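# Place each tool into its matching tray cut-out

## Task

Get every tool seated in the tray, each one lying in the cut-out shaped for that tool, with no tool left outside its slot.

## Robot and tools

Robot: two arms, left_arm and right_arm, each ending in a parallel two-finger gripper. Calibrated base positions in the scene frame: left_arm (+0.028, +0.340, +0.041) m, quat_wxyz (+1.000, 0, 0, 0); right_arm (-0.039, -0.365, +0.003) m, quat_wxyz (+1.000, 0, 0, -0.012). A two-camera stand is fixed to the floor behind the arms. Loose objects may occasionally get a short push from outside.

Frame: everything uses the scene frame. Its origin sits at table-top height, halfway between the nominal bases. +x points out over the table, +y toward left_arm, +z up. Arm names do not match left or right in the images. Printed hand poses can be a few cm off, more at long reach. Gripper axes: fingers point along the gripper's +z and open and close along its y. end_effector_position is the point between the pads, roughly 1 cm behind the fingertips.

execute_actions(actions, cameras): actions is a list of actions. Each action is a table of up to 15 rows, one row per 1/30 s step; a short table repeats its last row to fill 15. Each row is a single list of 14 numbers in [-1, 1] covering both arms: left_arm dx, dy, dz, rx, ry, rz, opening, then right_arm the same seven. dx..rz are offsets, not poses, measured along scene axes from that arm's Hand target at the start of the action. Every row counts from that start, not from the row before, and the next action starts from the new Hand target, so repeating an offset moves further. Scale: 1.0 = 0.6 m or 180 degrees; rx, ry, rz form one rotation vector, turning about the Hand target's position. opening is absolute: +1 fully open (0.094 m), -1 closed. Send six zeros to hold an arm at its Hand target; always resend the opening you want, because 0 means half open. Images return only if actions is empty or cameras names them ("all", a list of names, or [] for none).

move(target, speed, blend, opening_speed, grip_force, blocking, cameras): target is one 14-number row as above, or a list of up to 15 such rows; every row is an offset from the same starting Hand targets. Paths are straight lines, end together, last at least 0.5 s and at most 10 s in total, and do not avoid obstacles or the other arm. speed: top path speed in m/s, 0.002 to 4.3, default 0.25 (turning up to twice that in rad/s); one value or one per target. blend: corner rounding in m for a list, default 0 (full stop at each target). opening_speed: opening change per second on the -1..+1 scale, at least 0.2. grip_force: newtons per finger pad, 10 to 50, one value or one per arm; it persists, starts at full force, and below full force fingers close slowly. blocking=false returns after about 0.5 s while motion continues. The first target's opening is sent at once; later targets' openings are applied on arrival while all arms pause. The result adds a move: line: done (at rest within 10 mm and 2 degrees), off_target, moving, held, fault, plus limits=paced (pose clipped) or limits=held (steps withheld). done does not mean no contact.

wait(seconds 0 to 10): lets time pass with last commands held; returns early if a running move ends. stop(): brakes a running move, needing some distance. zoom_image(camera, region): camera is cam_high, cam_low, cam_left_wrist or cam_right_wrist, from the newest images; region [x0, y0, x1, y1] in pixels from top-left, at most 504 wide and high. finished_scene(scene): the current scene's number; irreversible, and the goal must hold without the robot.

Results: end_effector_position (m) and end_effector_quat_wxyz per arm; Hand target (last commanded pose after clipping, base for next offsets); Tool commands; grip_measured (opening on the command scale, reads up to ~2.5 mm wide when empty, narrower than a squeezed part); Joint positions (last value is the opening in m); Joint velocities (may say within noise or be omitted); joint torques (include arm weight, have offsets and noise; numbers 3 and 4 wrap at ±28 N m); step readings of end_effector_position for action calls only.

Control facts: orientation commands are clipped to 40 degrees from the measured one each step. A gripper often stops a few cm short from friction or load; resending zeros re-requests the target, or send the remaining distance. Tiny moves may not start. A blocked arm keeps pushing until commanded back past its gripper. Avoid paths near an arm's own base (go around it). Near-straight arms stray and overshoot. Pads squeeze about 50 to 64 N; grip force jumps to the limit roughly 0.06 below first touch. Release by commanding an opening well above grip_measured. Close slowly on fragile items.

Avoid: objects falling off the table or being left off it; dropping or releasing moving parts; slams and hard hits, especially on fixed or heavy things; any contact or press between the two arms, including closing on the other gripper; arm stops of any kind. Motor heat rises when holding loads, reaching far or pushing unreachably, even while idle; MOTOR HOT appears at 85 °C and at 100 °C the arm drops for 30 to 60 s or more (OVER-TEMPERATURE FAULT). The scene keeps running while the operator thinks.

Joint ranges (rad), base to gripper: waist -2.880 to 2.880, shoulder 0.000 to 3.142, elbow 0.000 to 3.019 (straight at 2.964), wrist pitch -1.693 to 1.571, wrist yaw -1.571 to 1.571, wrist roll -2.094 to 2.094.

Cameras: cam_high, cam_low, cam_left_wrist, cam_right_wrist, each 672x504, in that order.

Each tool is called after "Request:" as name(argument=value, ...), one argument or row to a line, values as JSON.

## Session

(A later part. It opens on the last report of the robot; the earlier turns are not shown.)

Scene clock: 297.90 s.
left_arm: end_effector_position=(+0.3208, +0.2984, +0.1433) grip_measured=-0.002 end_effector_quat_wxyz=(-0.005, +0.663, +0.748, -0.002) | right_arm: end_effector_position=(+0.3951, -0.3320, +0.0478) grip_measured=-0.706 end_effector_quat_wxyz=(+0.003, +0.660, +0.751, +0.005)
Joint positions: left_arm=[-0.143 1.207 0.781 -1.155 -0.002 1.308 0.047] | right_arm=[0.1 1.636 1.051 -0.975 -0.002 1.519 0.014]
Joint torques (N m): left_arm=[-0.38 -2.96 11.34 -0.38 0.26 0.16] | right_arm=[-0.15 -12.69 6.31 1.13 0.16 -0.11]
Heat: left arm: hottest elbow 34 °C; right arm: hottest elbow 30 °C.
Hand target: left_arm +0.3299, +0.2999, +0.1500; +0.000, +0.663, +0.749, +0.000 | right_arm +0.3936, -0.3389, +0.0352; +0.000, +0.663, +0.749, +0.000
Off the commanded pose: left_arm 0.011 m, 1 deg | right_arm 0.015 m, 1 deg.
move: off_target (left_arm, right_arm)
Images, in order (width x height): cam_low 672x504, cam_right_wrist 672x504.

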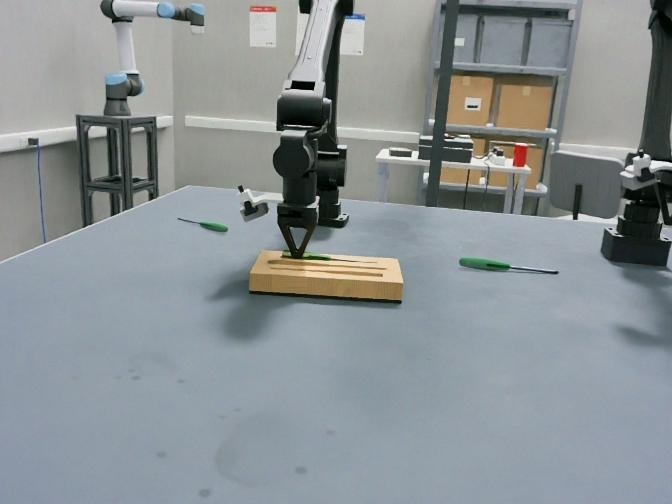

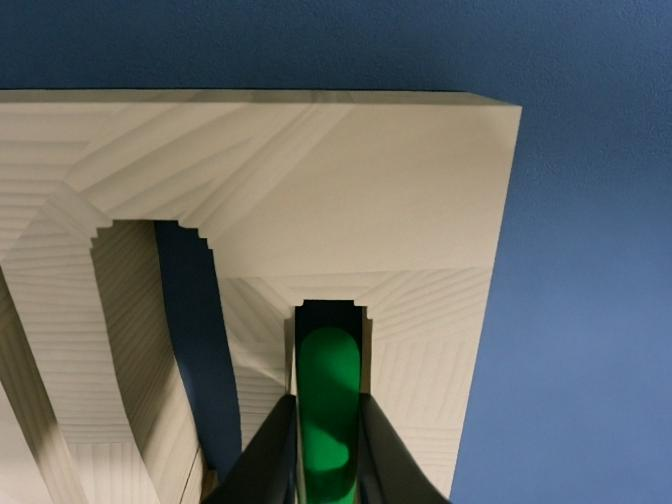

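Request:
execute_actions(
  actions=[],
  cameras=["cam_high", "cam_low"],
)

Request:
zoom_image(
  camera="cam_low",
  region=[300, 240, 400, 290],
)

Request:
zoom_image(
  camera="cam_high",
  region=[180, 180, 290, 250],
)

Scene clock: 302.67 s.
left_arm: end_effector_position=(+0.3208, +0.2984, +0.1433) grip_measured=-0.002 end_effector_quat_wxyz=(-0.005, +0.663, +0.748, -0.002) | right_arm: end_effector_position=(+0.3951, -0.3320, +0.0478) grip_measured=-0.706 end_effector_quat_wxyz=(+0.003, +0.660, +0.751, +0.005)
Joint positions: left_arm=[-0.143 1.207 0.781 -1.155 -0.002 1.308 0.047] | right_arm=[0.1 1.636 1.051 -0.975 -0.002 1.519 0.014]
Joint velocities: within noise
Joint torques (N m): left_arm=[-0.32 -2.9 11.34 -0.36 0.26 0.16] | right_arm=[0.03 -12.51 6.28 1.18 0.14 -0.14]
Heat: left arm: hottest elbow 34 °C; right arm: hottest elbow 30 °C.
Hand target: left_arm +0.3299, +0.2999, +0.1500; +0.000, +0.663, +0.749, +0.000 | right_arm +0.3936, -0.3389, +0.0352; +0.000, +0.663, +0.749, +0.000
Tool commands: left_gripper/opening=+0.0 right_gripper/opening=-0.9
Off the commanded pose: left_arm 0.011 m, 1 deg | right_arm 0.015 m, 1 deg.
Images, in order (width x height): cam_high 672x504, cam_low 672x504.

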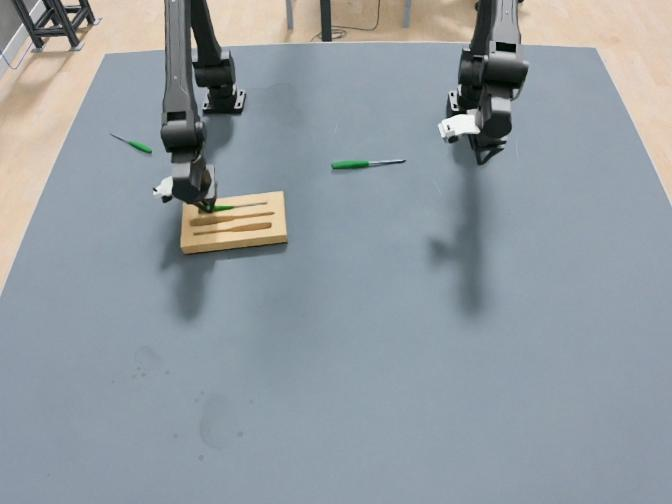

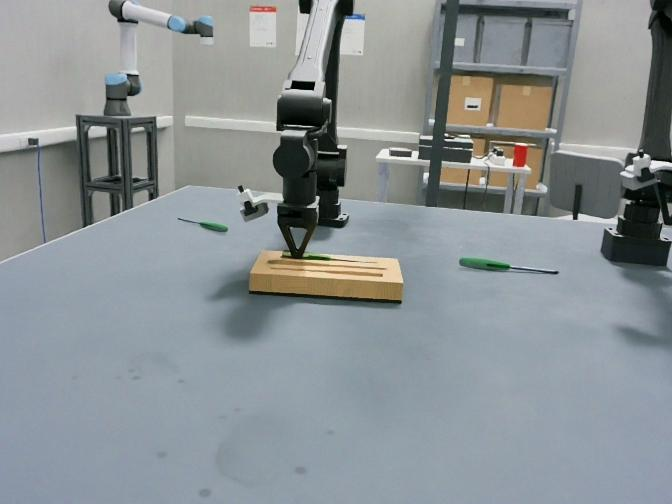

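Scaled by 5.040 from the camera's 672x504 image, which has a finer 960x720 frame.

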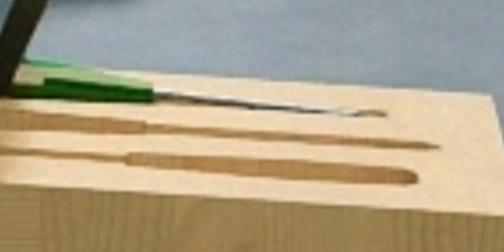

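Scaled by 4.582 from the camera's 672x504 image, which has a finer 960x720 frame.

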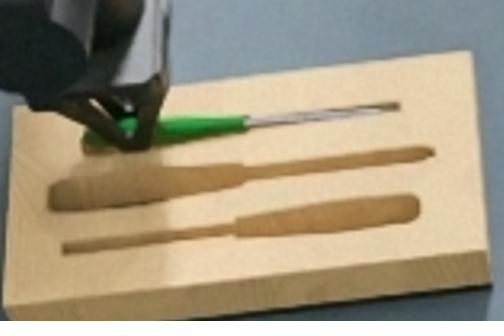

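Request:
move(
  target=[0, 0, 0, 0, 0, 0, 0, 0, 0, -0.01, 0, 0, 0, -0.9],
  speed=0.1,
  cameras=["cam_low", "cam_right_wrist"],
)

Request:
zoom_image(
  camera="cam_right_wrist",
  region=[200, 250, 460, 450],
)

Request:
zoom_image(
  camera="cam_low",
  region=[260, 235, 320, 280],
)

Scene clock: 309.00 s.
left_arm: end_effector_position=(+0.3208, +0.2984, +0.1433) grip_measured=-0.002 end_effector_quat_wxyz=(-0.005, +0.663, +0.748, -0.002) | right_arm: end_effector_position=(+0.3946, -0.3320, +0.0467) grip_measured=-0.706 end_effector_quat_wxyz=(+0.004, +0.660, +0.751, +0.005)
Joint positions: left_arm=[-0.143 1.207 0.781 -1.155 -0.002 1.308 0.047] | right_arm=[0.1 1.636 1.048 -0.97 -0.002 1.519 0.014]
Joint torques (N m): left_arm=[-0.32 -2.9 11.33 -0.36 0.26 0.16] | right_arm=[-0.03 -11.93 5.97 1.58 0.16 -0.13]
Heat: left arm: hottest elbow 34 °C; right arm: hottest elbow 30 °C.
Hand target: left_arm +0.3299, +0.2999, +0.1500; +0.000, +0.663, +0.749, +0.000 | right_arm +0.3935, -0.3389, +0.0292; +0.000, +0.663, +0.749, +0.000
Off the commanded pose: left_arm 0.011 m, 1 deg | right_arm 0.019 m, 1 deg.
move: off_target (left_arm, right_arm)
Images, in order (width x height): cam_low 672x504, cam_right_wrist 672x504.

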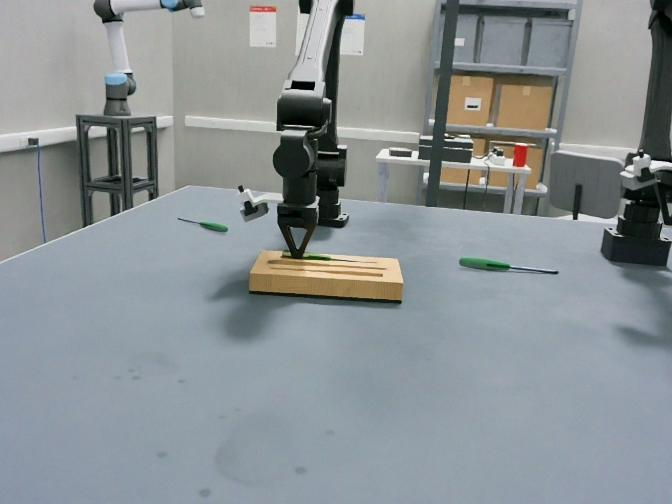

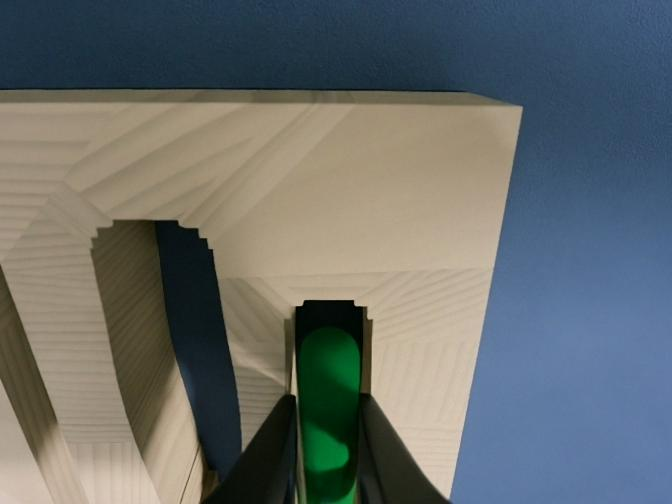

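Scaled by 1.938 from the camera's 672x504 image, which has a finer 960x720 frame.

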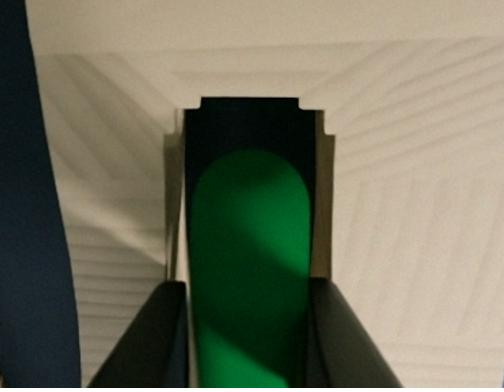

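Scaled by 8.400 from the camera's 672x504 image, which has a finer 960x720 frame.

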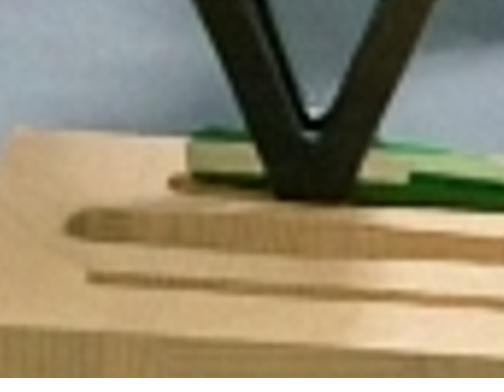

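Request:
move(
  target=[
    [0, 0, 0, 0, 0, 0, 0, 0, 0, 0.013, 0, 0, 0, -0.9],
    [0, 0, 0, 0, 0, 0, 0, 0, 0, 0.013, 0, 0, 0, -0.35],
  ],
  speed=0.1,
  blend=0,
  opening_speed=0.6,
  cameras=["cam_high", "cam_low", "cam_right_wrist"],
)

Request:
zoom_image(
  camera="cam_right_wrist",
  region=[200, 250, 460, 450],
)

Request:
zoom_image(
  camera="cam_low",
  region=[260, 235, 400, 300],
)

Scene clock: 317.77 s.
left_arm: end_effector_position=(+0.3208, +0.2984, +0.1433) grip_measured=-0.002 end_effector_quat_wxyz=(-0.005, +0.663, +0.748, -0.002) | right_arm: end_effector_position=(+0.3971, -0.3319, +0.0469) grip_measured=-0.354 end_effector_quat_wxyz=(+0.007, +0.660, +0.751, +0.009)
Joint positions: left_arm=[-0.143 1.207 0.781 -1.155 -0.002 1.308 0.047] | right_arm=[0.1 1.635 1.048 -0.96 -0.002 1.518 0.03]
Joint torques (N m): left_arm=[-0.38 -2.9 11.36 -0.36 0.26 0.16] | right_arm=[-0.15 -12.63 6.9 0.43 0.15 -0.12]
Heat: left arm: hottest elbow 35 °C; right arm: hottest gripper 30 °C.
Hand target: left_arm +0.3299, +0.2999, +0.1500; +0.000, +0.663, +0.749, +0.000 | right_arm +0.3935, -0.3388, +0.0369; +0.000, +0.663, +0.749, +0.000
Off the commanded pose: left_arm 0.011 m, 1 deg | right_arm 0.013 m, 1 deg.
move: off_target (left_arm, right_arm); target 2's new opening was sent with right_arm's hand 0.012 m and 1 deg from that target
Images, in order (width x height): cam_high 672x504, cam_low 672x504, cam_right_wrist 672x504.

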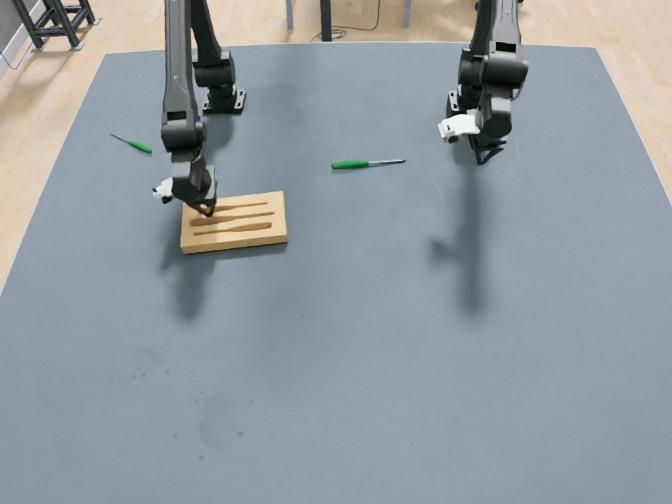

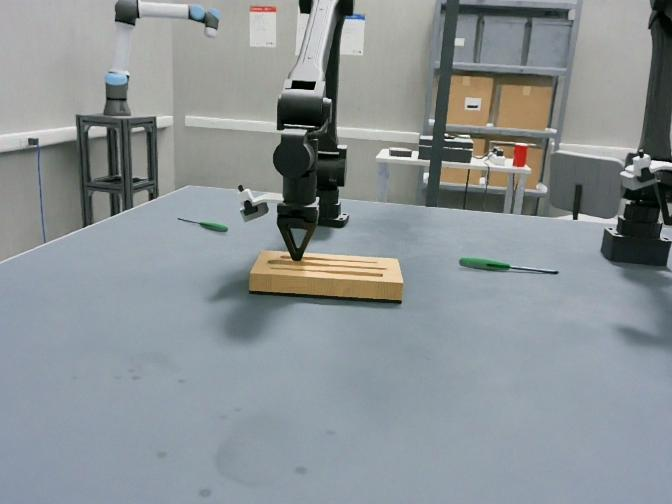

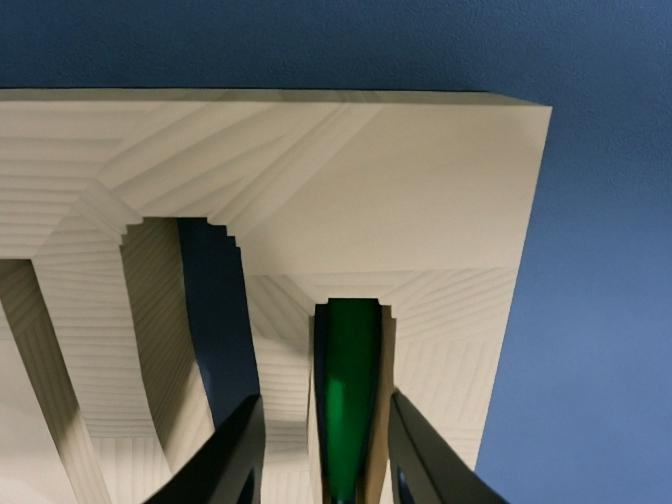

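Scaled by 1.938 from the camera's 672x504 image, which has a finer 960x720 frame.

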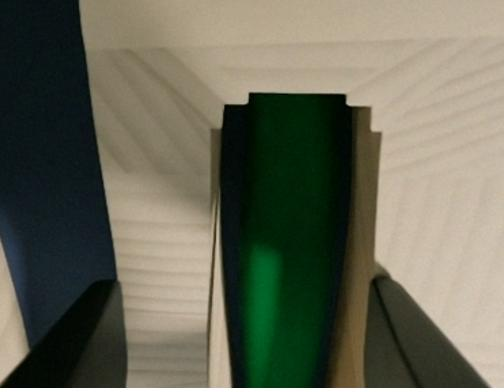

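Scaled by 3.600 from the camera's 672x504 image, which has a finer 960x720 frame.

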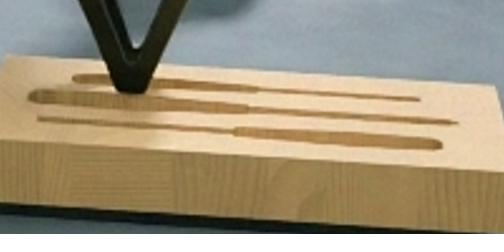

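Request:
move(
  target=[
    [0, 0, 0, 0, 0, 0, 0, 0, 0, 0.15, 0, 0, 0, -0.35],
    [0, 0, 0, 0, 0, 0, 0, -0.4142, -0.4187, 0.1552, 0, 0, -0.208, 1],
  ],
  speed=[0.15, 0.3],
  blend=[0.03, 0],
  cameras=["cam_high", "cam_right_wrist"],
)

Request:
zoom_image(
  camera="cam_high",
  region=[180, 180, 290, 250],
)

Scene clock: 327.43 s.
left_arm: end_effector_position=(+0.3208, +0.2984, +0.1433) grip_measured=-0.002 end_effector_quat_wxyz=(-0.005, +0.663, +0.748, -0.002) | right_arm: end_effector_position=(+0.1484, -0.5870, +0.1276) grip_measured=+0.997 end_effector_quat_wxyz=(+0.003, +0.866, +0.500, -0.001)
Joint positions: left_arm=[-0.143 1.207 0.781 -1.155 -0.002 1.308 0.047] | right_arm=[-0.842 1.154 0.803 -1.215 0.003 1.229 0.094]
Joint torques (N m): left_arm=[-0.38 -2.9 11.36 -0.38 0.26 0.17] | right_arm=[-0.26 -6.89 9.17 -0.13 -0.08 -0.16]
Heat: left arm: hottest elbow 35 °C; right arm: hottest gripper 30 °C.
Hand target: left_arm +0.3299, +0.2999, +0.1500; +0.000, +0.663, +0.749, +0.000 | right_arm +0.1450, -0.5899, +0.1300; +0.000, +0.868, +0.497, +0.000
Off the commanded pose: left_arm 0.011 m, 1 deg | right_arm 0.005 m, 1 deg.
move: off_target (left_arm)
Images, in order (width x height): cam_high 672x504, cam_right_wrist 672x504.

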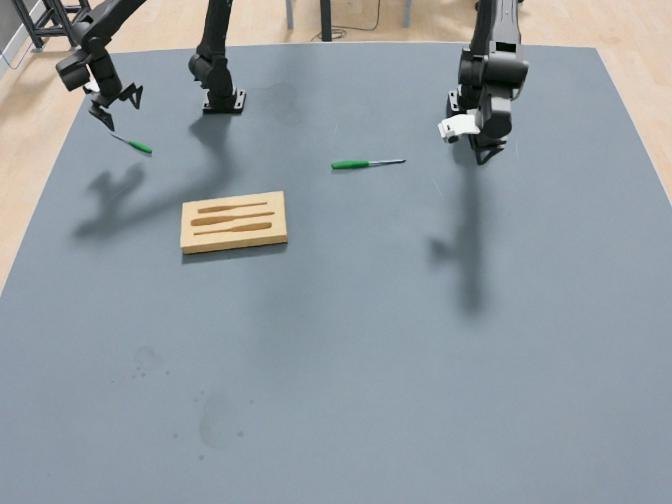

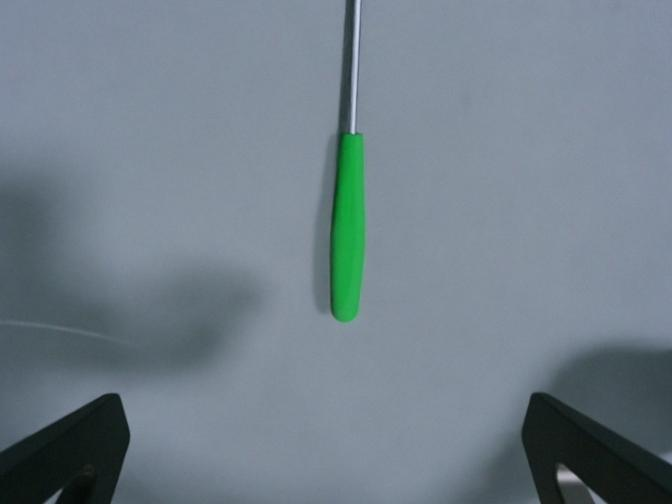

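Scaled by 4.582 from the camera's 672x504 image, which has a finer 960x720 frame.

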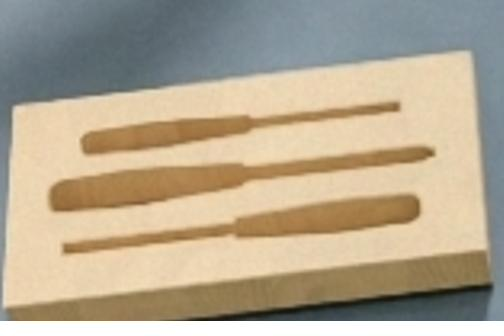

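Request:
move(
  target=[0, 0, 0, 0, 0, 0, 0, -0.0025, 0.014, -0.1433, 0, 0, -0.0083, 1],
  speed=0.2,
  cameras=["cam_right_wrist"],
)

Scene clock: 335.63 s.
left_arm: end_effector_position=(+0.3208, +0.2984, +0.1433) grip_measured=-0.002 end_effector_quat_wxyz=(-0.005, +0.663, +0.748, -0.002) | right_arm: end_effector_position=(+0.1440, -0.5818, +0.0488) grip_measured=+0.998 end_effector_quat_wxyz=(+0.003, +0.871, +0.491, -0.001)
Joint positions: left_arm=[-0.143 1.207 0.781 -1.155 -0.002 1.308 0.047] | right_arm=[-0.842 1.253 0.648 -0.961 0.003 1.25 0.094]
Joint torques (N m): left_arm=[-0.38 -2.96 11.36 -0.36 0.26 0.16] | right_arm=[0.56 -6.59 6.91 0.81 -0.06 0.05]
Heat: left arm: hottest elbow 35 °C; right arm: hottest elbow 29 °C.
Hand target: left_arm +0.3299, +0.2999, +0.1500; +0.000, +0.663, +0.749, +0.000 | right_arm +0.1436, -0.5816, +0.0440; +0.000, +0.874, +0.485, +0.000
Off the commanded pose: left_arm 0.011 m, 1 deg | right_arm 0.005 m, 1 deg.
move: off_target (left_arm)
Images, in order (width x height): cam_right_wrist 672x504.

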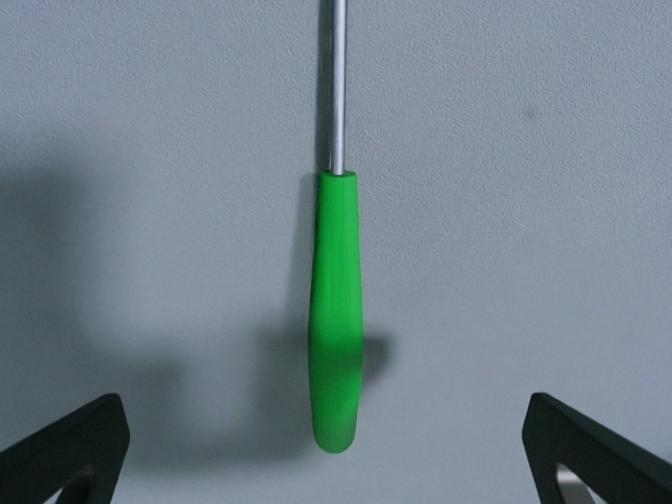

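Request:
move(
  target=[0, 0, 0, 0, 0, 0, 0, -0.004, 0.002, -0.0592, 0, 0, 0, 1],
  speed=0.12,
  cameras=["cam_right_wrist"],
)

Scene clock: 339.57 s.
left_arm: end_effector_position=(+0.3208, +0.2984, +0.1433) grip_measured=-0.002 end_effector_quat_wxyz=(-0.005, +0.663, +0.748, -0.002) | right_arm: end_effector_position=(+0.1432, -0.5809, +0.0136) grip_measured=+0.998 end_effector_quat_wxyz=(+0.003, +0.871, +0.491, -0.001)
Joint positions: left_arm=[-0.143 1.207 0.781 -1.155 -0.002 1.308 0.047] | right_arm=[-0.842 1.328 0.595 -0.832 0.003 1.251 0.094]
Joint torques (N m): left_arm=[-0.32 -2.9 11.34 -0.35 0.26 0.16] | right_arm=[0.38 -6.77 6.09 0.81 -0.06 0]
Heat: left arm: hottest elbow 35 °C; right arm: hottest elbow 30 °C.
Hand target: left_arm +0.3299, +0.2999, +0.1500; +0.000, +0.663, +0.749, +0.000 | right_arm +0.1412, -0.5804, +0.0086; +0.000, +0.874, +0.485, +0.000
Off the commanded pose: left_arm 0.011 m, 1 deg | right_arm 0.005 m, 1 deg.
move: off_target (left_arm)
Images, in order (width x height): cam_right_wrist 672x504.

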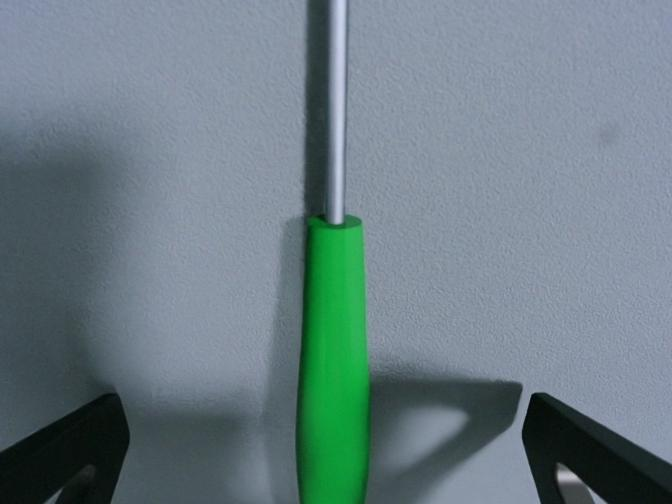

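Request:
move(
  target=[
    [0, 0, 0, 0, 0, 0, 0, 0, 0, 0, 0, 0, 0, -0.9],
    [0, 0, 0, 0, 0, 0, 0, 0, 0, 0.1857, 0, 0, 0, -0.9],
    [0, 0, 0, 0, 0, 0, 0, 0.5397, 0.6007, 0.1773, 0, 0, 0.218, -0.9],
  ],
  speed=[0.1, 0.2, 0.25],
  blend=[0, 0.04, 0],
  opening_speed=1.0,
  cameras=["cam_high", "cam_low", "cam_right_wrist"],
)

Scene clock: 351.30 s.
left_arm: end_effector_position=(+0.3208, +0.2984, +0.1433) grip_measured=-0.002 end_effector_quat_wxyz=(-0.005, +0.663, +0.748, -0.002) | right_arm: end_effector_position=(+0.4467, -0.2283, +0.1011) grip_measured=-0.652 end_effector_quat_wxyz=(-0.010, +0.666, +0.745, -0.013)
Joint positions: left_arm=[-0.143 1.207 0.781 -1.155 -0.002 1.308 0.047] | right_arm=[0.298 1.758 1.372 -1.218 -0.003 1.734 0.016]
Joint torques (N m): left_arm=[-0.38 -2.96 11.34 -0.36 0.26 0.16] | right_arm=[1.38 -16.32 13.37 -0.12 0.18 -0.14]
Heat: left arm: hottest elbow 35 °C; right arm: hottest elbow 30 °C.
Hand target: left_arm +0.3299, +0.2999, +0.1500; +0.000, +0.663, +0.749, +0.000 | right_arm +0.4650, -0.2201, +0.1148; +0.000, +0.661, +0.751, +0.000
Off the commanded pose: left_arm 0.011 m, 1 deg | right_arm 0.024 m, 2 deg.
move: off_target (left_arm, right_arm)
Images, in order (width x height): cam_high 672x504, cam_low 672x504, cam_right_wrist 672x504.

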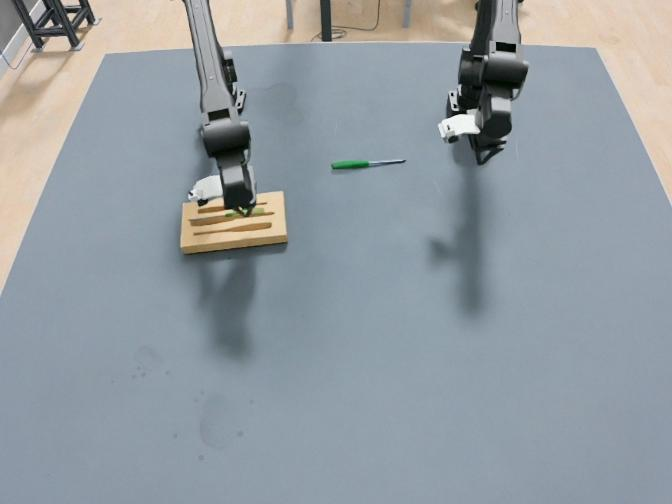

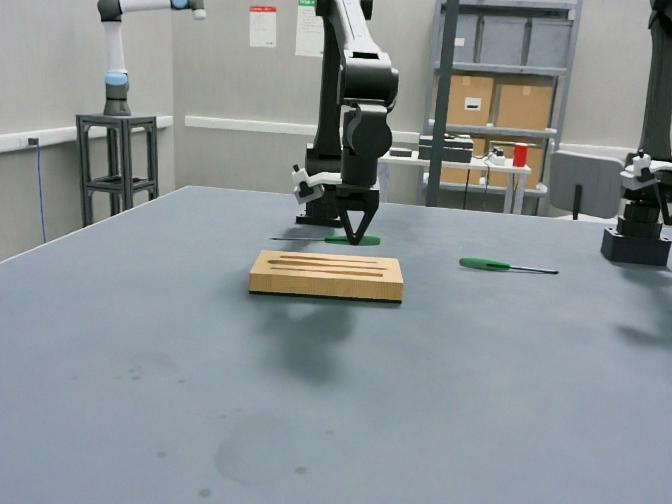

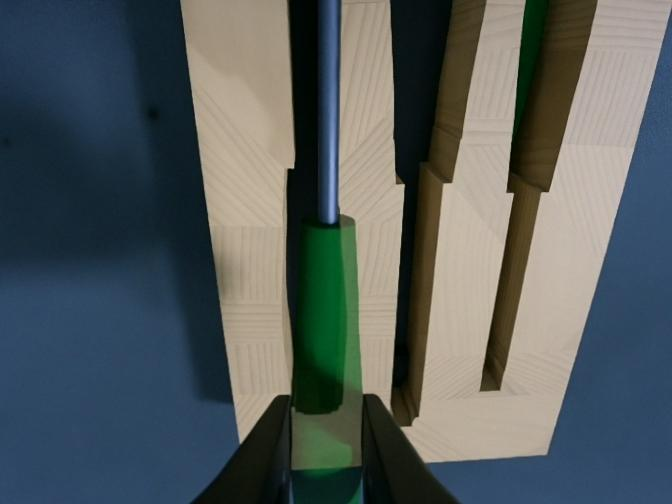

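Request:
zoom_image(
  camera="cam_right_wrist",
  region=[200, 0, 520, 240],
)

Request:
zoom_image(
  camera="cam_right_wrist",
  region=[200, 220, 520, 460],
)

Scaled by 1.575 from the camera's 672x504 image, which has a finer 960x720 frame.

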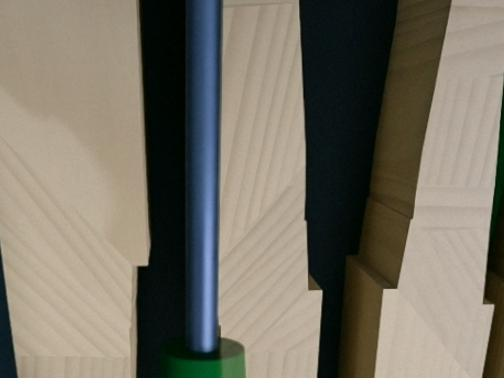

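Scaled by 1.575 from the camera's 672x504 image, which has a finer 960x720 frame.

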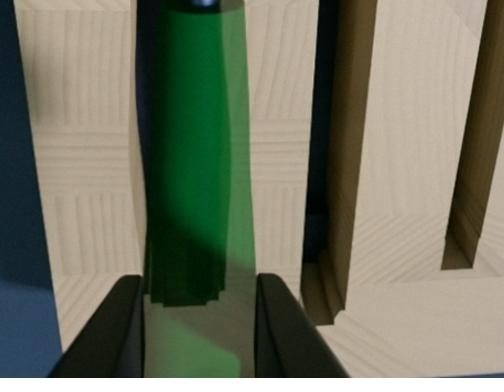

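Request:
move(
  target=[0, 0, 0, 0, 0, 0, 0, -0.0192, 0.0083, -0.088, 0, 0, 0.0017, -0.9],
  speed=0.12,
  cameras=["cam_high", "cam_low", "cam_right_wrist"],
)

Request:
zoom_image(
  camera="cam_right_wrist",
  region=[200, 0, 520, 240],
)

Request:
zoom_image(
  camera="cam_right_wrist",
  region=[200, 220, 520, 460],
)

Request:
zoom_image(
  camera="cam_low",
  region=[250, 235, 410, 305],
)

Scene clock: 372.83 s.
left_arm: end_effector_position=(+0.3208, +0.2984, +0.1433) grip_measured=-0.002 end_effector_quat_wxyz=(-0.005, +0.663, +0.748, -0.002) | right_arm: end_effector_position=(+0.4548, -0.2230, +0.0669) grip_measured=-0.652 end_effector_quat_wxyz=(-0.001, +0.664, +0.747, +0.000)
Joint positions: left_arm=[-0.143 1.207 0.781 -1.155 -0.002 1.308 0.047] | right_arm=[0.304 1.797 1.331 -1.105 -0.003 1.734 0.016]
Joint torques (N m): left_arm=[-0.44 -3.02 11.36 -0.38 0.26 0.16] | right_arm=[1.96 -16.91 7.56 0.77 0.16 -0.03]
Heat: left arm: hottest elbow 35 °C; right arm: hottest elbow 33 °C.
Hand target: left_arm +0.3299, +0.2999, +0.1500; +0.000, +0.663, +0.749, +0.000 | right_arm +0.4534, -0.2151, +0.0620; +0.000, +0.659, +0.752, +0.000
Off the commanded pose: left_arm 0.011 m, 1 deg | right_arm 0.009 m, 1 deg.
move: off_target (left_arm)
Images, in order (width x height): cam_high 672x504, cam_low 672x504, cam_right_wrist 672x504.

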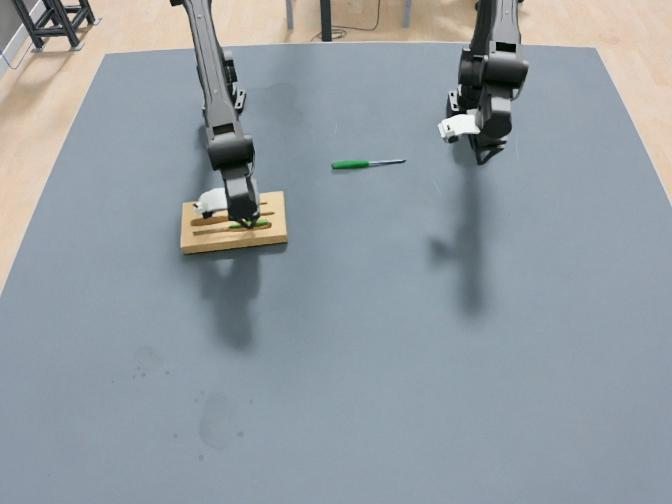

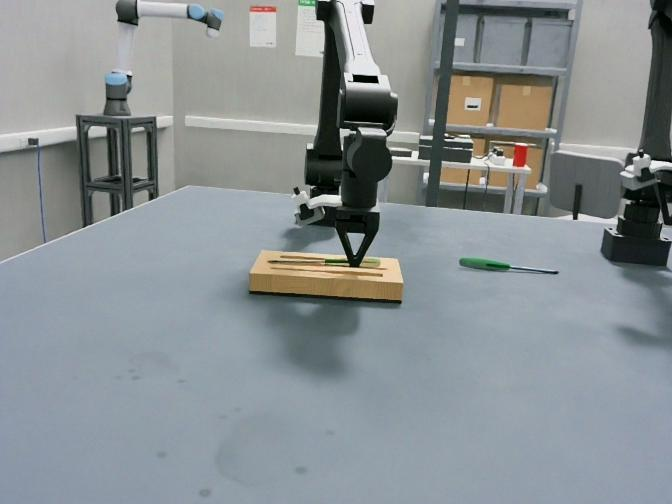

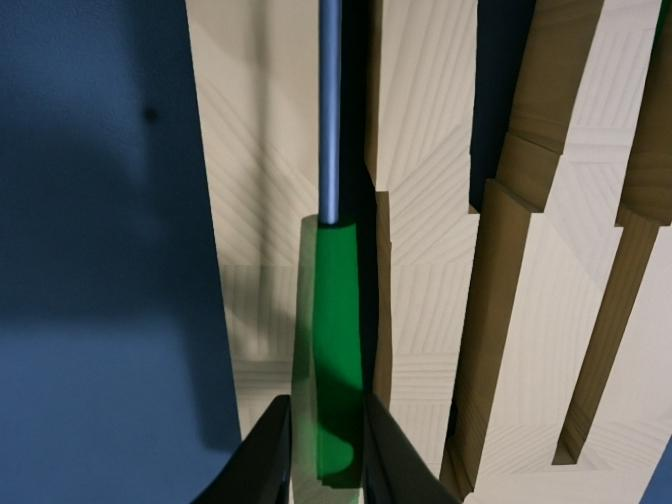

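Scaled by 1.575 from the camera's 672x504 image, which has a finer 960x720 frame.

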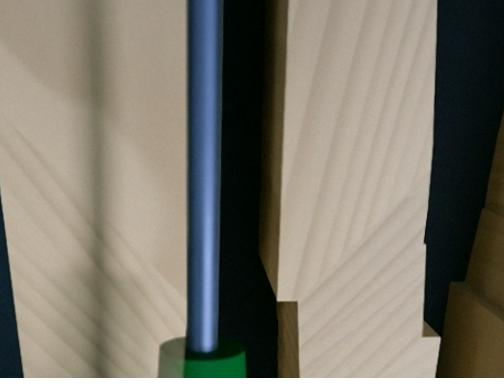

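Scaled by 1.575 from the camera's 672x504 image, which has a finer 960x720 frame.

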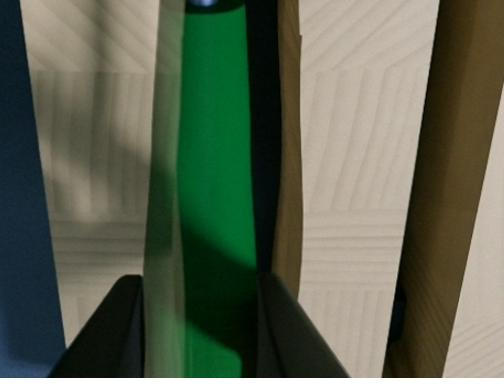

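Scaled by 3.150 from the camera's 672x504 image, which has a finer 960x720 frame.

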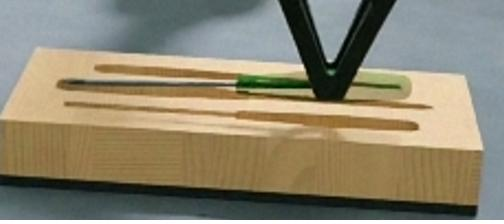

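Request:
move(
  target=[0, 0, 0, 0, 0, 0, 0, -0.0103, 0.0033, -0.0125, 0, 0, 0.005, -0.9],
  speed=0.1,
  cameras=["cam_low", "cam_right_wrist"],
)

Request:
zoom_image(
  camera="cam_right_wrist",
  region=[200, 0, 520, 240],
)

Request:
zoom_image(
  camera="cam_right_wrist",
  region=[200, 220, 520, 460],
)

Request:
zoom_image(
  camera="cam_low",
  region=[250, 235, 410, 305],
)

Scene clock: 389.03 s.
left_arm: end_effector_position=(+0.3208, +0.2984, +0.1433) grip_measured=-0.002 end_effector_quat_wxyz=(-0.005, +0.663, +0.748, -0.002) | right_arm: end_effector_position=(+0.4499, -0.2206, +0.0590) grip_measured=-0.652 end_effector_quat_wxyz=(-0.001, +0.662, +0.750, +0.000)
Joint positions: left_arm=[-0.143 1.207 0.781 -1.155 -0.002 1.308 0.047] | right_arm=[0.311 1.797 1.307 -1.081 -0.003 1.734 0.016]
Joint torques (N m): left_arm=[-0.32 -2.96 11.33 -0.36 0.26 0.16] | right_arm=[1.85 -17.26 7.27 0.7 0.16 -0.12]
Heat: left arm: hottest elbow 35 °C; right arm: hottest elbow 32 °C.
Hand target: left_arm +0.3299, +0.2999, +0.1500; +0.000, +0.663, +0.749, +0.000 | right_arm +0.4473, -0.2131, +0.0546; +0.000, +0.653, +0.757, +0.000
Off the commanded pose: left_arm 0.011 m, 1 deg | right_arm 0.009 m, 1 deg.
move: off_target (left_arm)
Images, in order (width x height): cam_low 672x504, cam_right_wrist 672x504.

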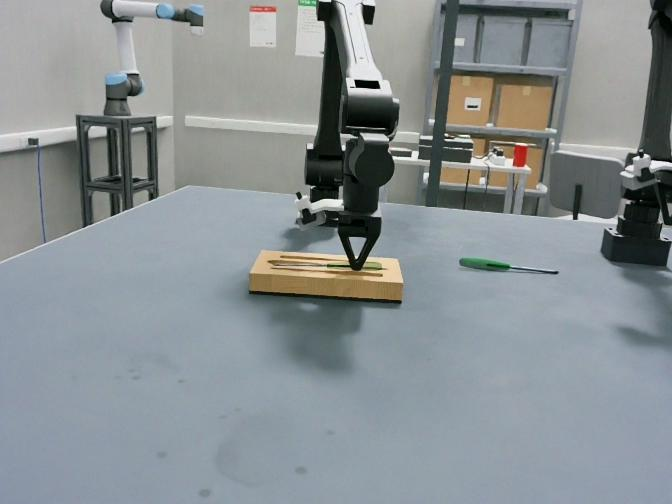

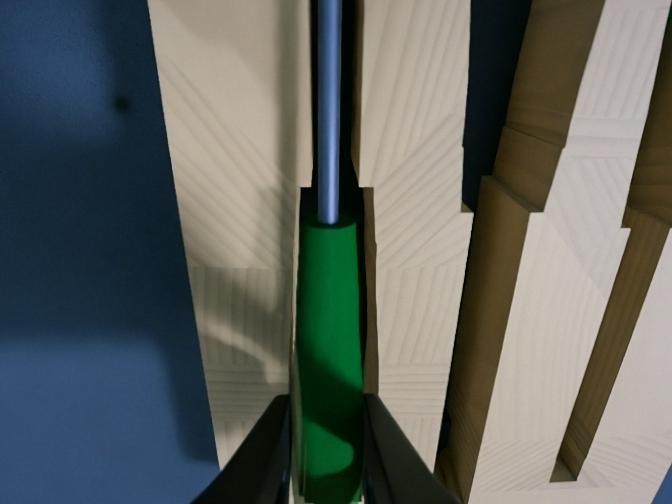

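Scaled by 1.575 from the camera's 672x504 image, which has a finer 960x720 frame.

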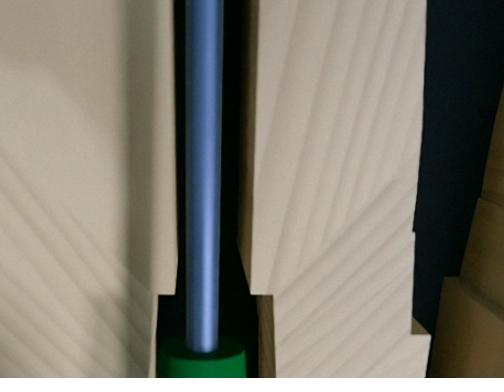

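Scaled by 1.575 from the camera's 672x504 image, which has a finer 960x720 frame.

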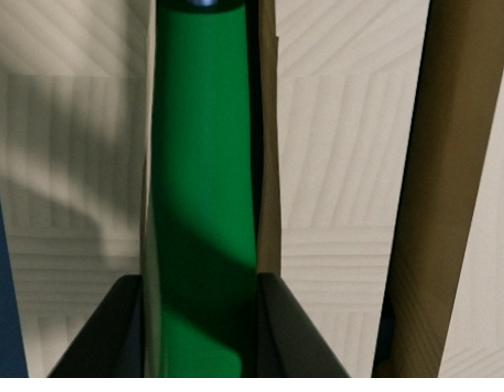

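Scaled by 3.150 from the camera's 672x504 image, which has a finer 960x720 frame.

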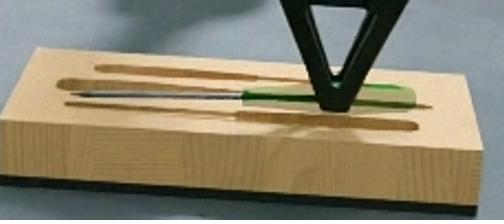

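Request:
move(
  target=[0, 0, 0, 0, 0, 0, 0, -0.0038, 0, -0.0143, 0, 0, 0.0035, -0.9],
  speed=0.1,
  cameras=["cam_low", "cam_right_wrist"],
)

Request:
zoom_image(
  camera="cam_right_wrist",
  region=[200, 0, 520, 240],
)

Request:
zoom_image(
  camera="cam_low",
  region=[250, 235, 410, 305],
)

Scene clock: 397.33 s.
left_arm: end_effector_position=(+0.3208, +0.2984, +0.1433) grip_measured=-0.002 end_effector_quat_wxyz=(-0.005, +0.663, +0.748, -0.002) | right_arm: end_effector_position=(+0.4481, -0.2207, +0.0533) grip_measured=-0.652 end_effector_quat_wxyz=(+0.000, +0.659, +0.752, +0.003)
Joint positions: left_arm=[-0.143 1.207 0.781 -1.155 -0.002 1.308 0.047] | right_arm=[0.312 1.797 1.29 -1.058 -0.003 1.727 0.016]
Joint torques (N m): left_arm=[-0.38 -2.9 11.36 -0.36 0.26 0.16] | right_arm=[1.96 -16.56 7.19 0.7 0.17 -0.14]
Heat: left arm: hottest elbow 36 °C; right arm: hottest elbow 31 °C.
Hand target: left_arm +0.3299, +0.2999, +0.1500; +0.000, +0.663, +0.749, +0.000 | right_arm +0.4448, -0.2130, +0.0459; +0.000, +0.648, +0.761, +0.000
Off the commanded pose: left_arm 0.011 m, 1 deg | right_arm 0.011 m, 2 deg.
move: off_target (left_arm, right_arm)
Images, in order (width x height): cam_low 672x504, cam_right_wrist 672x504.

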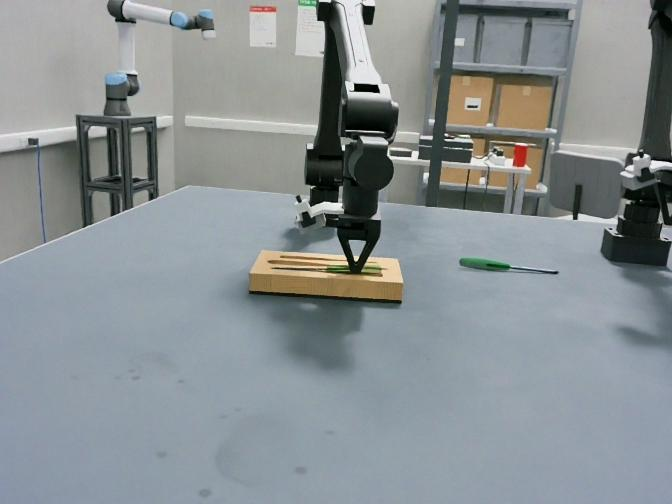

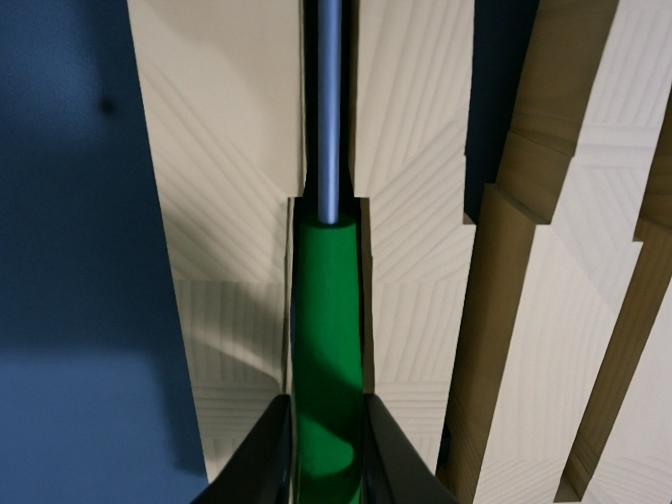

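Scaled by 1.575 from the camera's 672x504 image, which has a finer 960x720 frame.

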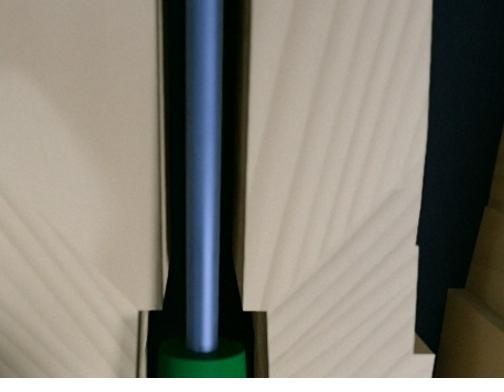

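Scaled by 3.150 from the camera's 672x504 image, which has a finer 960x720 frame.

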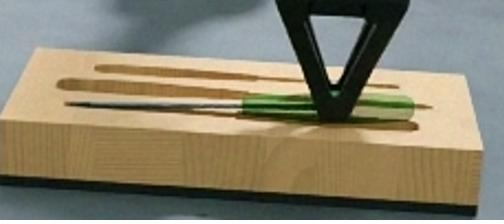

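Request:
zoom_image(
  camera="cam_low",
  region=[260, 250, 310, 285],
)

Request:
zoom_image(
  camera="cam_low",
  region=[350, 250, 400, 285],
)

Scaled by 10.080 from the camera's 672x504 image, which has a finer 960x720 frame.

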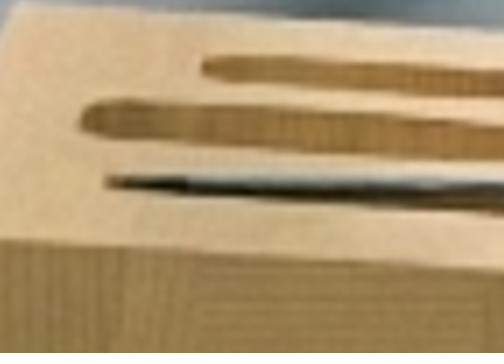

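Scaled by 10.080 from the camera's 672x504 image, which has a finer 960x720 frame.

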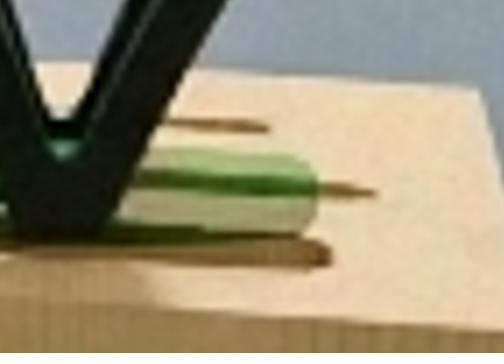

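Request:
move(
  target=[0, 0, 0, 0, 0, 0, 0, -0.0022, 0, -0.018, 0, 0, 0, -0.9],
  speed=0.08,
  cameras=["cam_low", "cam_right_wrist"],
)

Request:
zoom_image(
  camera="cam_right_wrist",
  region=[200, 0, 520, 240],
)

Request:
zoom_image(
  camera="cam_low",
  region=[250, 235, 410, 305],
)

Scene clock: 404.10 s.
left_arm: end_effector_position=(+0.3208, +0.2984, +0.1433) grip_measured=-0.002 end_effector_quat_wxyz=(-0.005, +0.663, +0.748, -0.002) | right_arm: end_effector_position=(+0.4482, -0.2207, +0.0494) grip_measured=-0.652 end_effector_quat_wxyz=(+0.002, +0.659, +0.752, +0.006)
Joint positions: left_arm=[-0.143 1.207 0.781 -1.155 -0.002 1.308 0.047] | right_arm=[0.312 1.799 1.28 -1.04 -0.003 1.727 0.016]
Joint torques (N m): left_arm=[-0.38 -2.9 11.34 -0.36 0.26 0.16] | right_arm=[2.08 -15.74 6.6 1.16 0.16 -0.13]
Heat: left arm: hottest elbow 36 °C; right arm: hottest elbow 31 °C.
Hand target: left_arm +0.3299, +0.2999, +0.1500; +0.000, +0.663, +0.749, +0.000 | right_arm +0.4437, -0.2130, +0.0352; +0.000, +0.649, +0.761, +0.000
Off the commanded pose: left_arm 0.011 m, 1 deg | right_arm 0.017 m, 2 deg.
move: off_target (left_arm, right_arm)
Images, in order (width x height): cam_low 672x504, cam_right_wrist 672x504.

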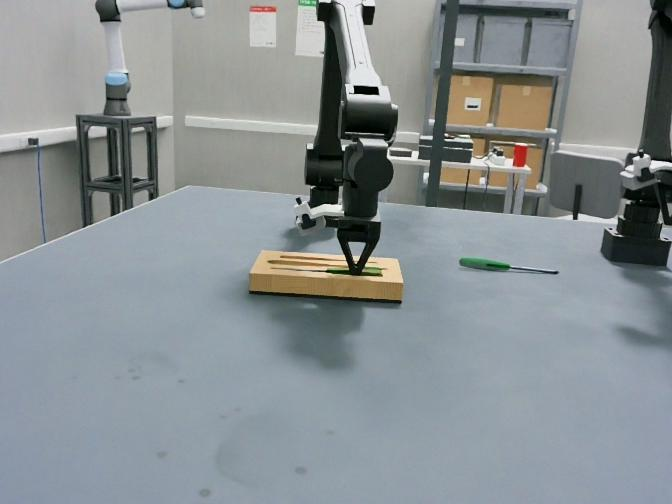

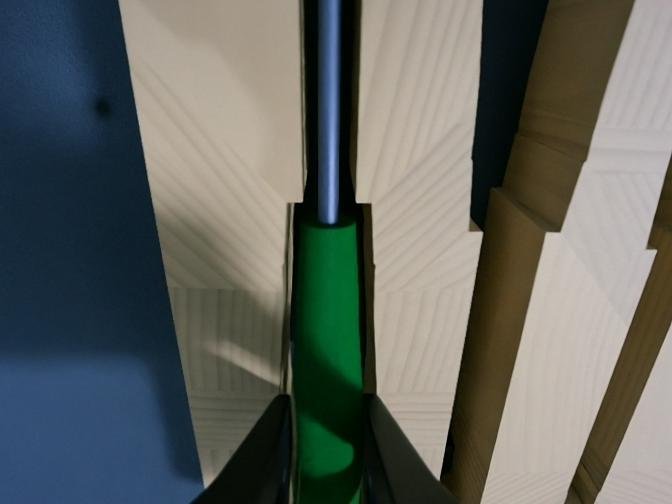

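Scaled by 1.575 from the camera's 672x504 image, which has a finer 960x720 frame.

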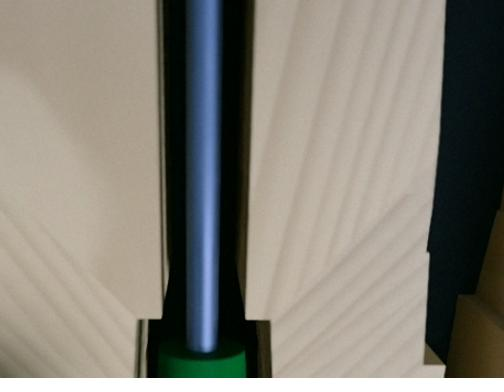

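Scaled by 3.150 from the camera's 672x504 image, which has a finer 960x720 frame.

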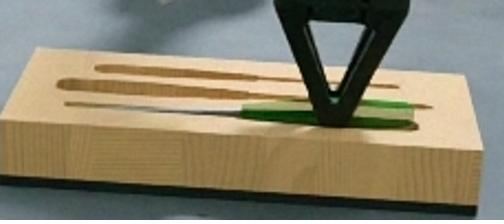

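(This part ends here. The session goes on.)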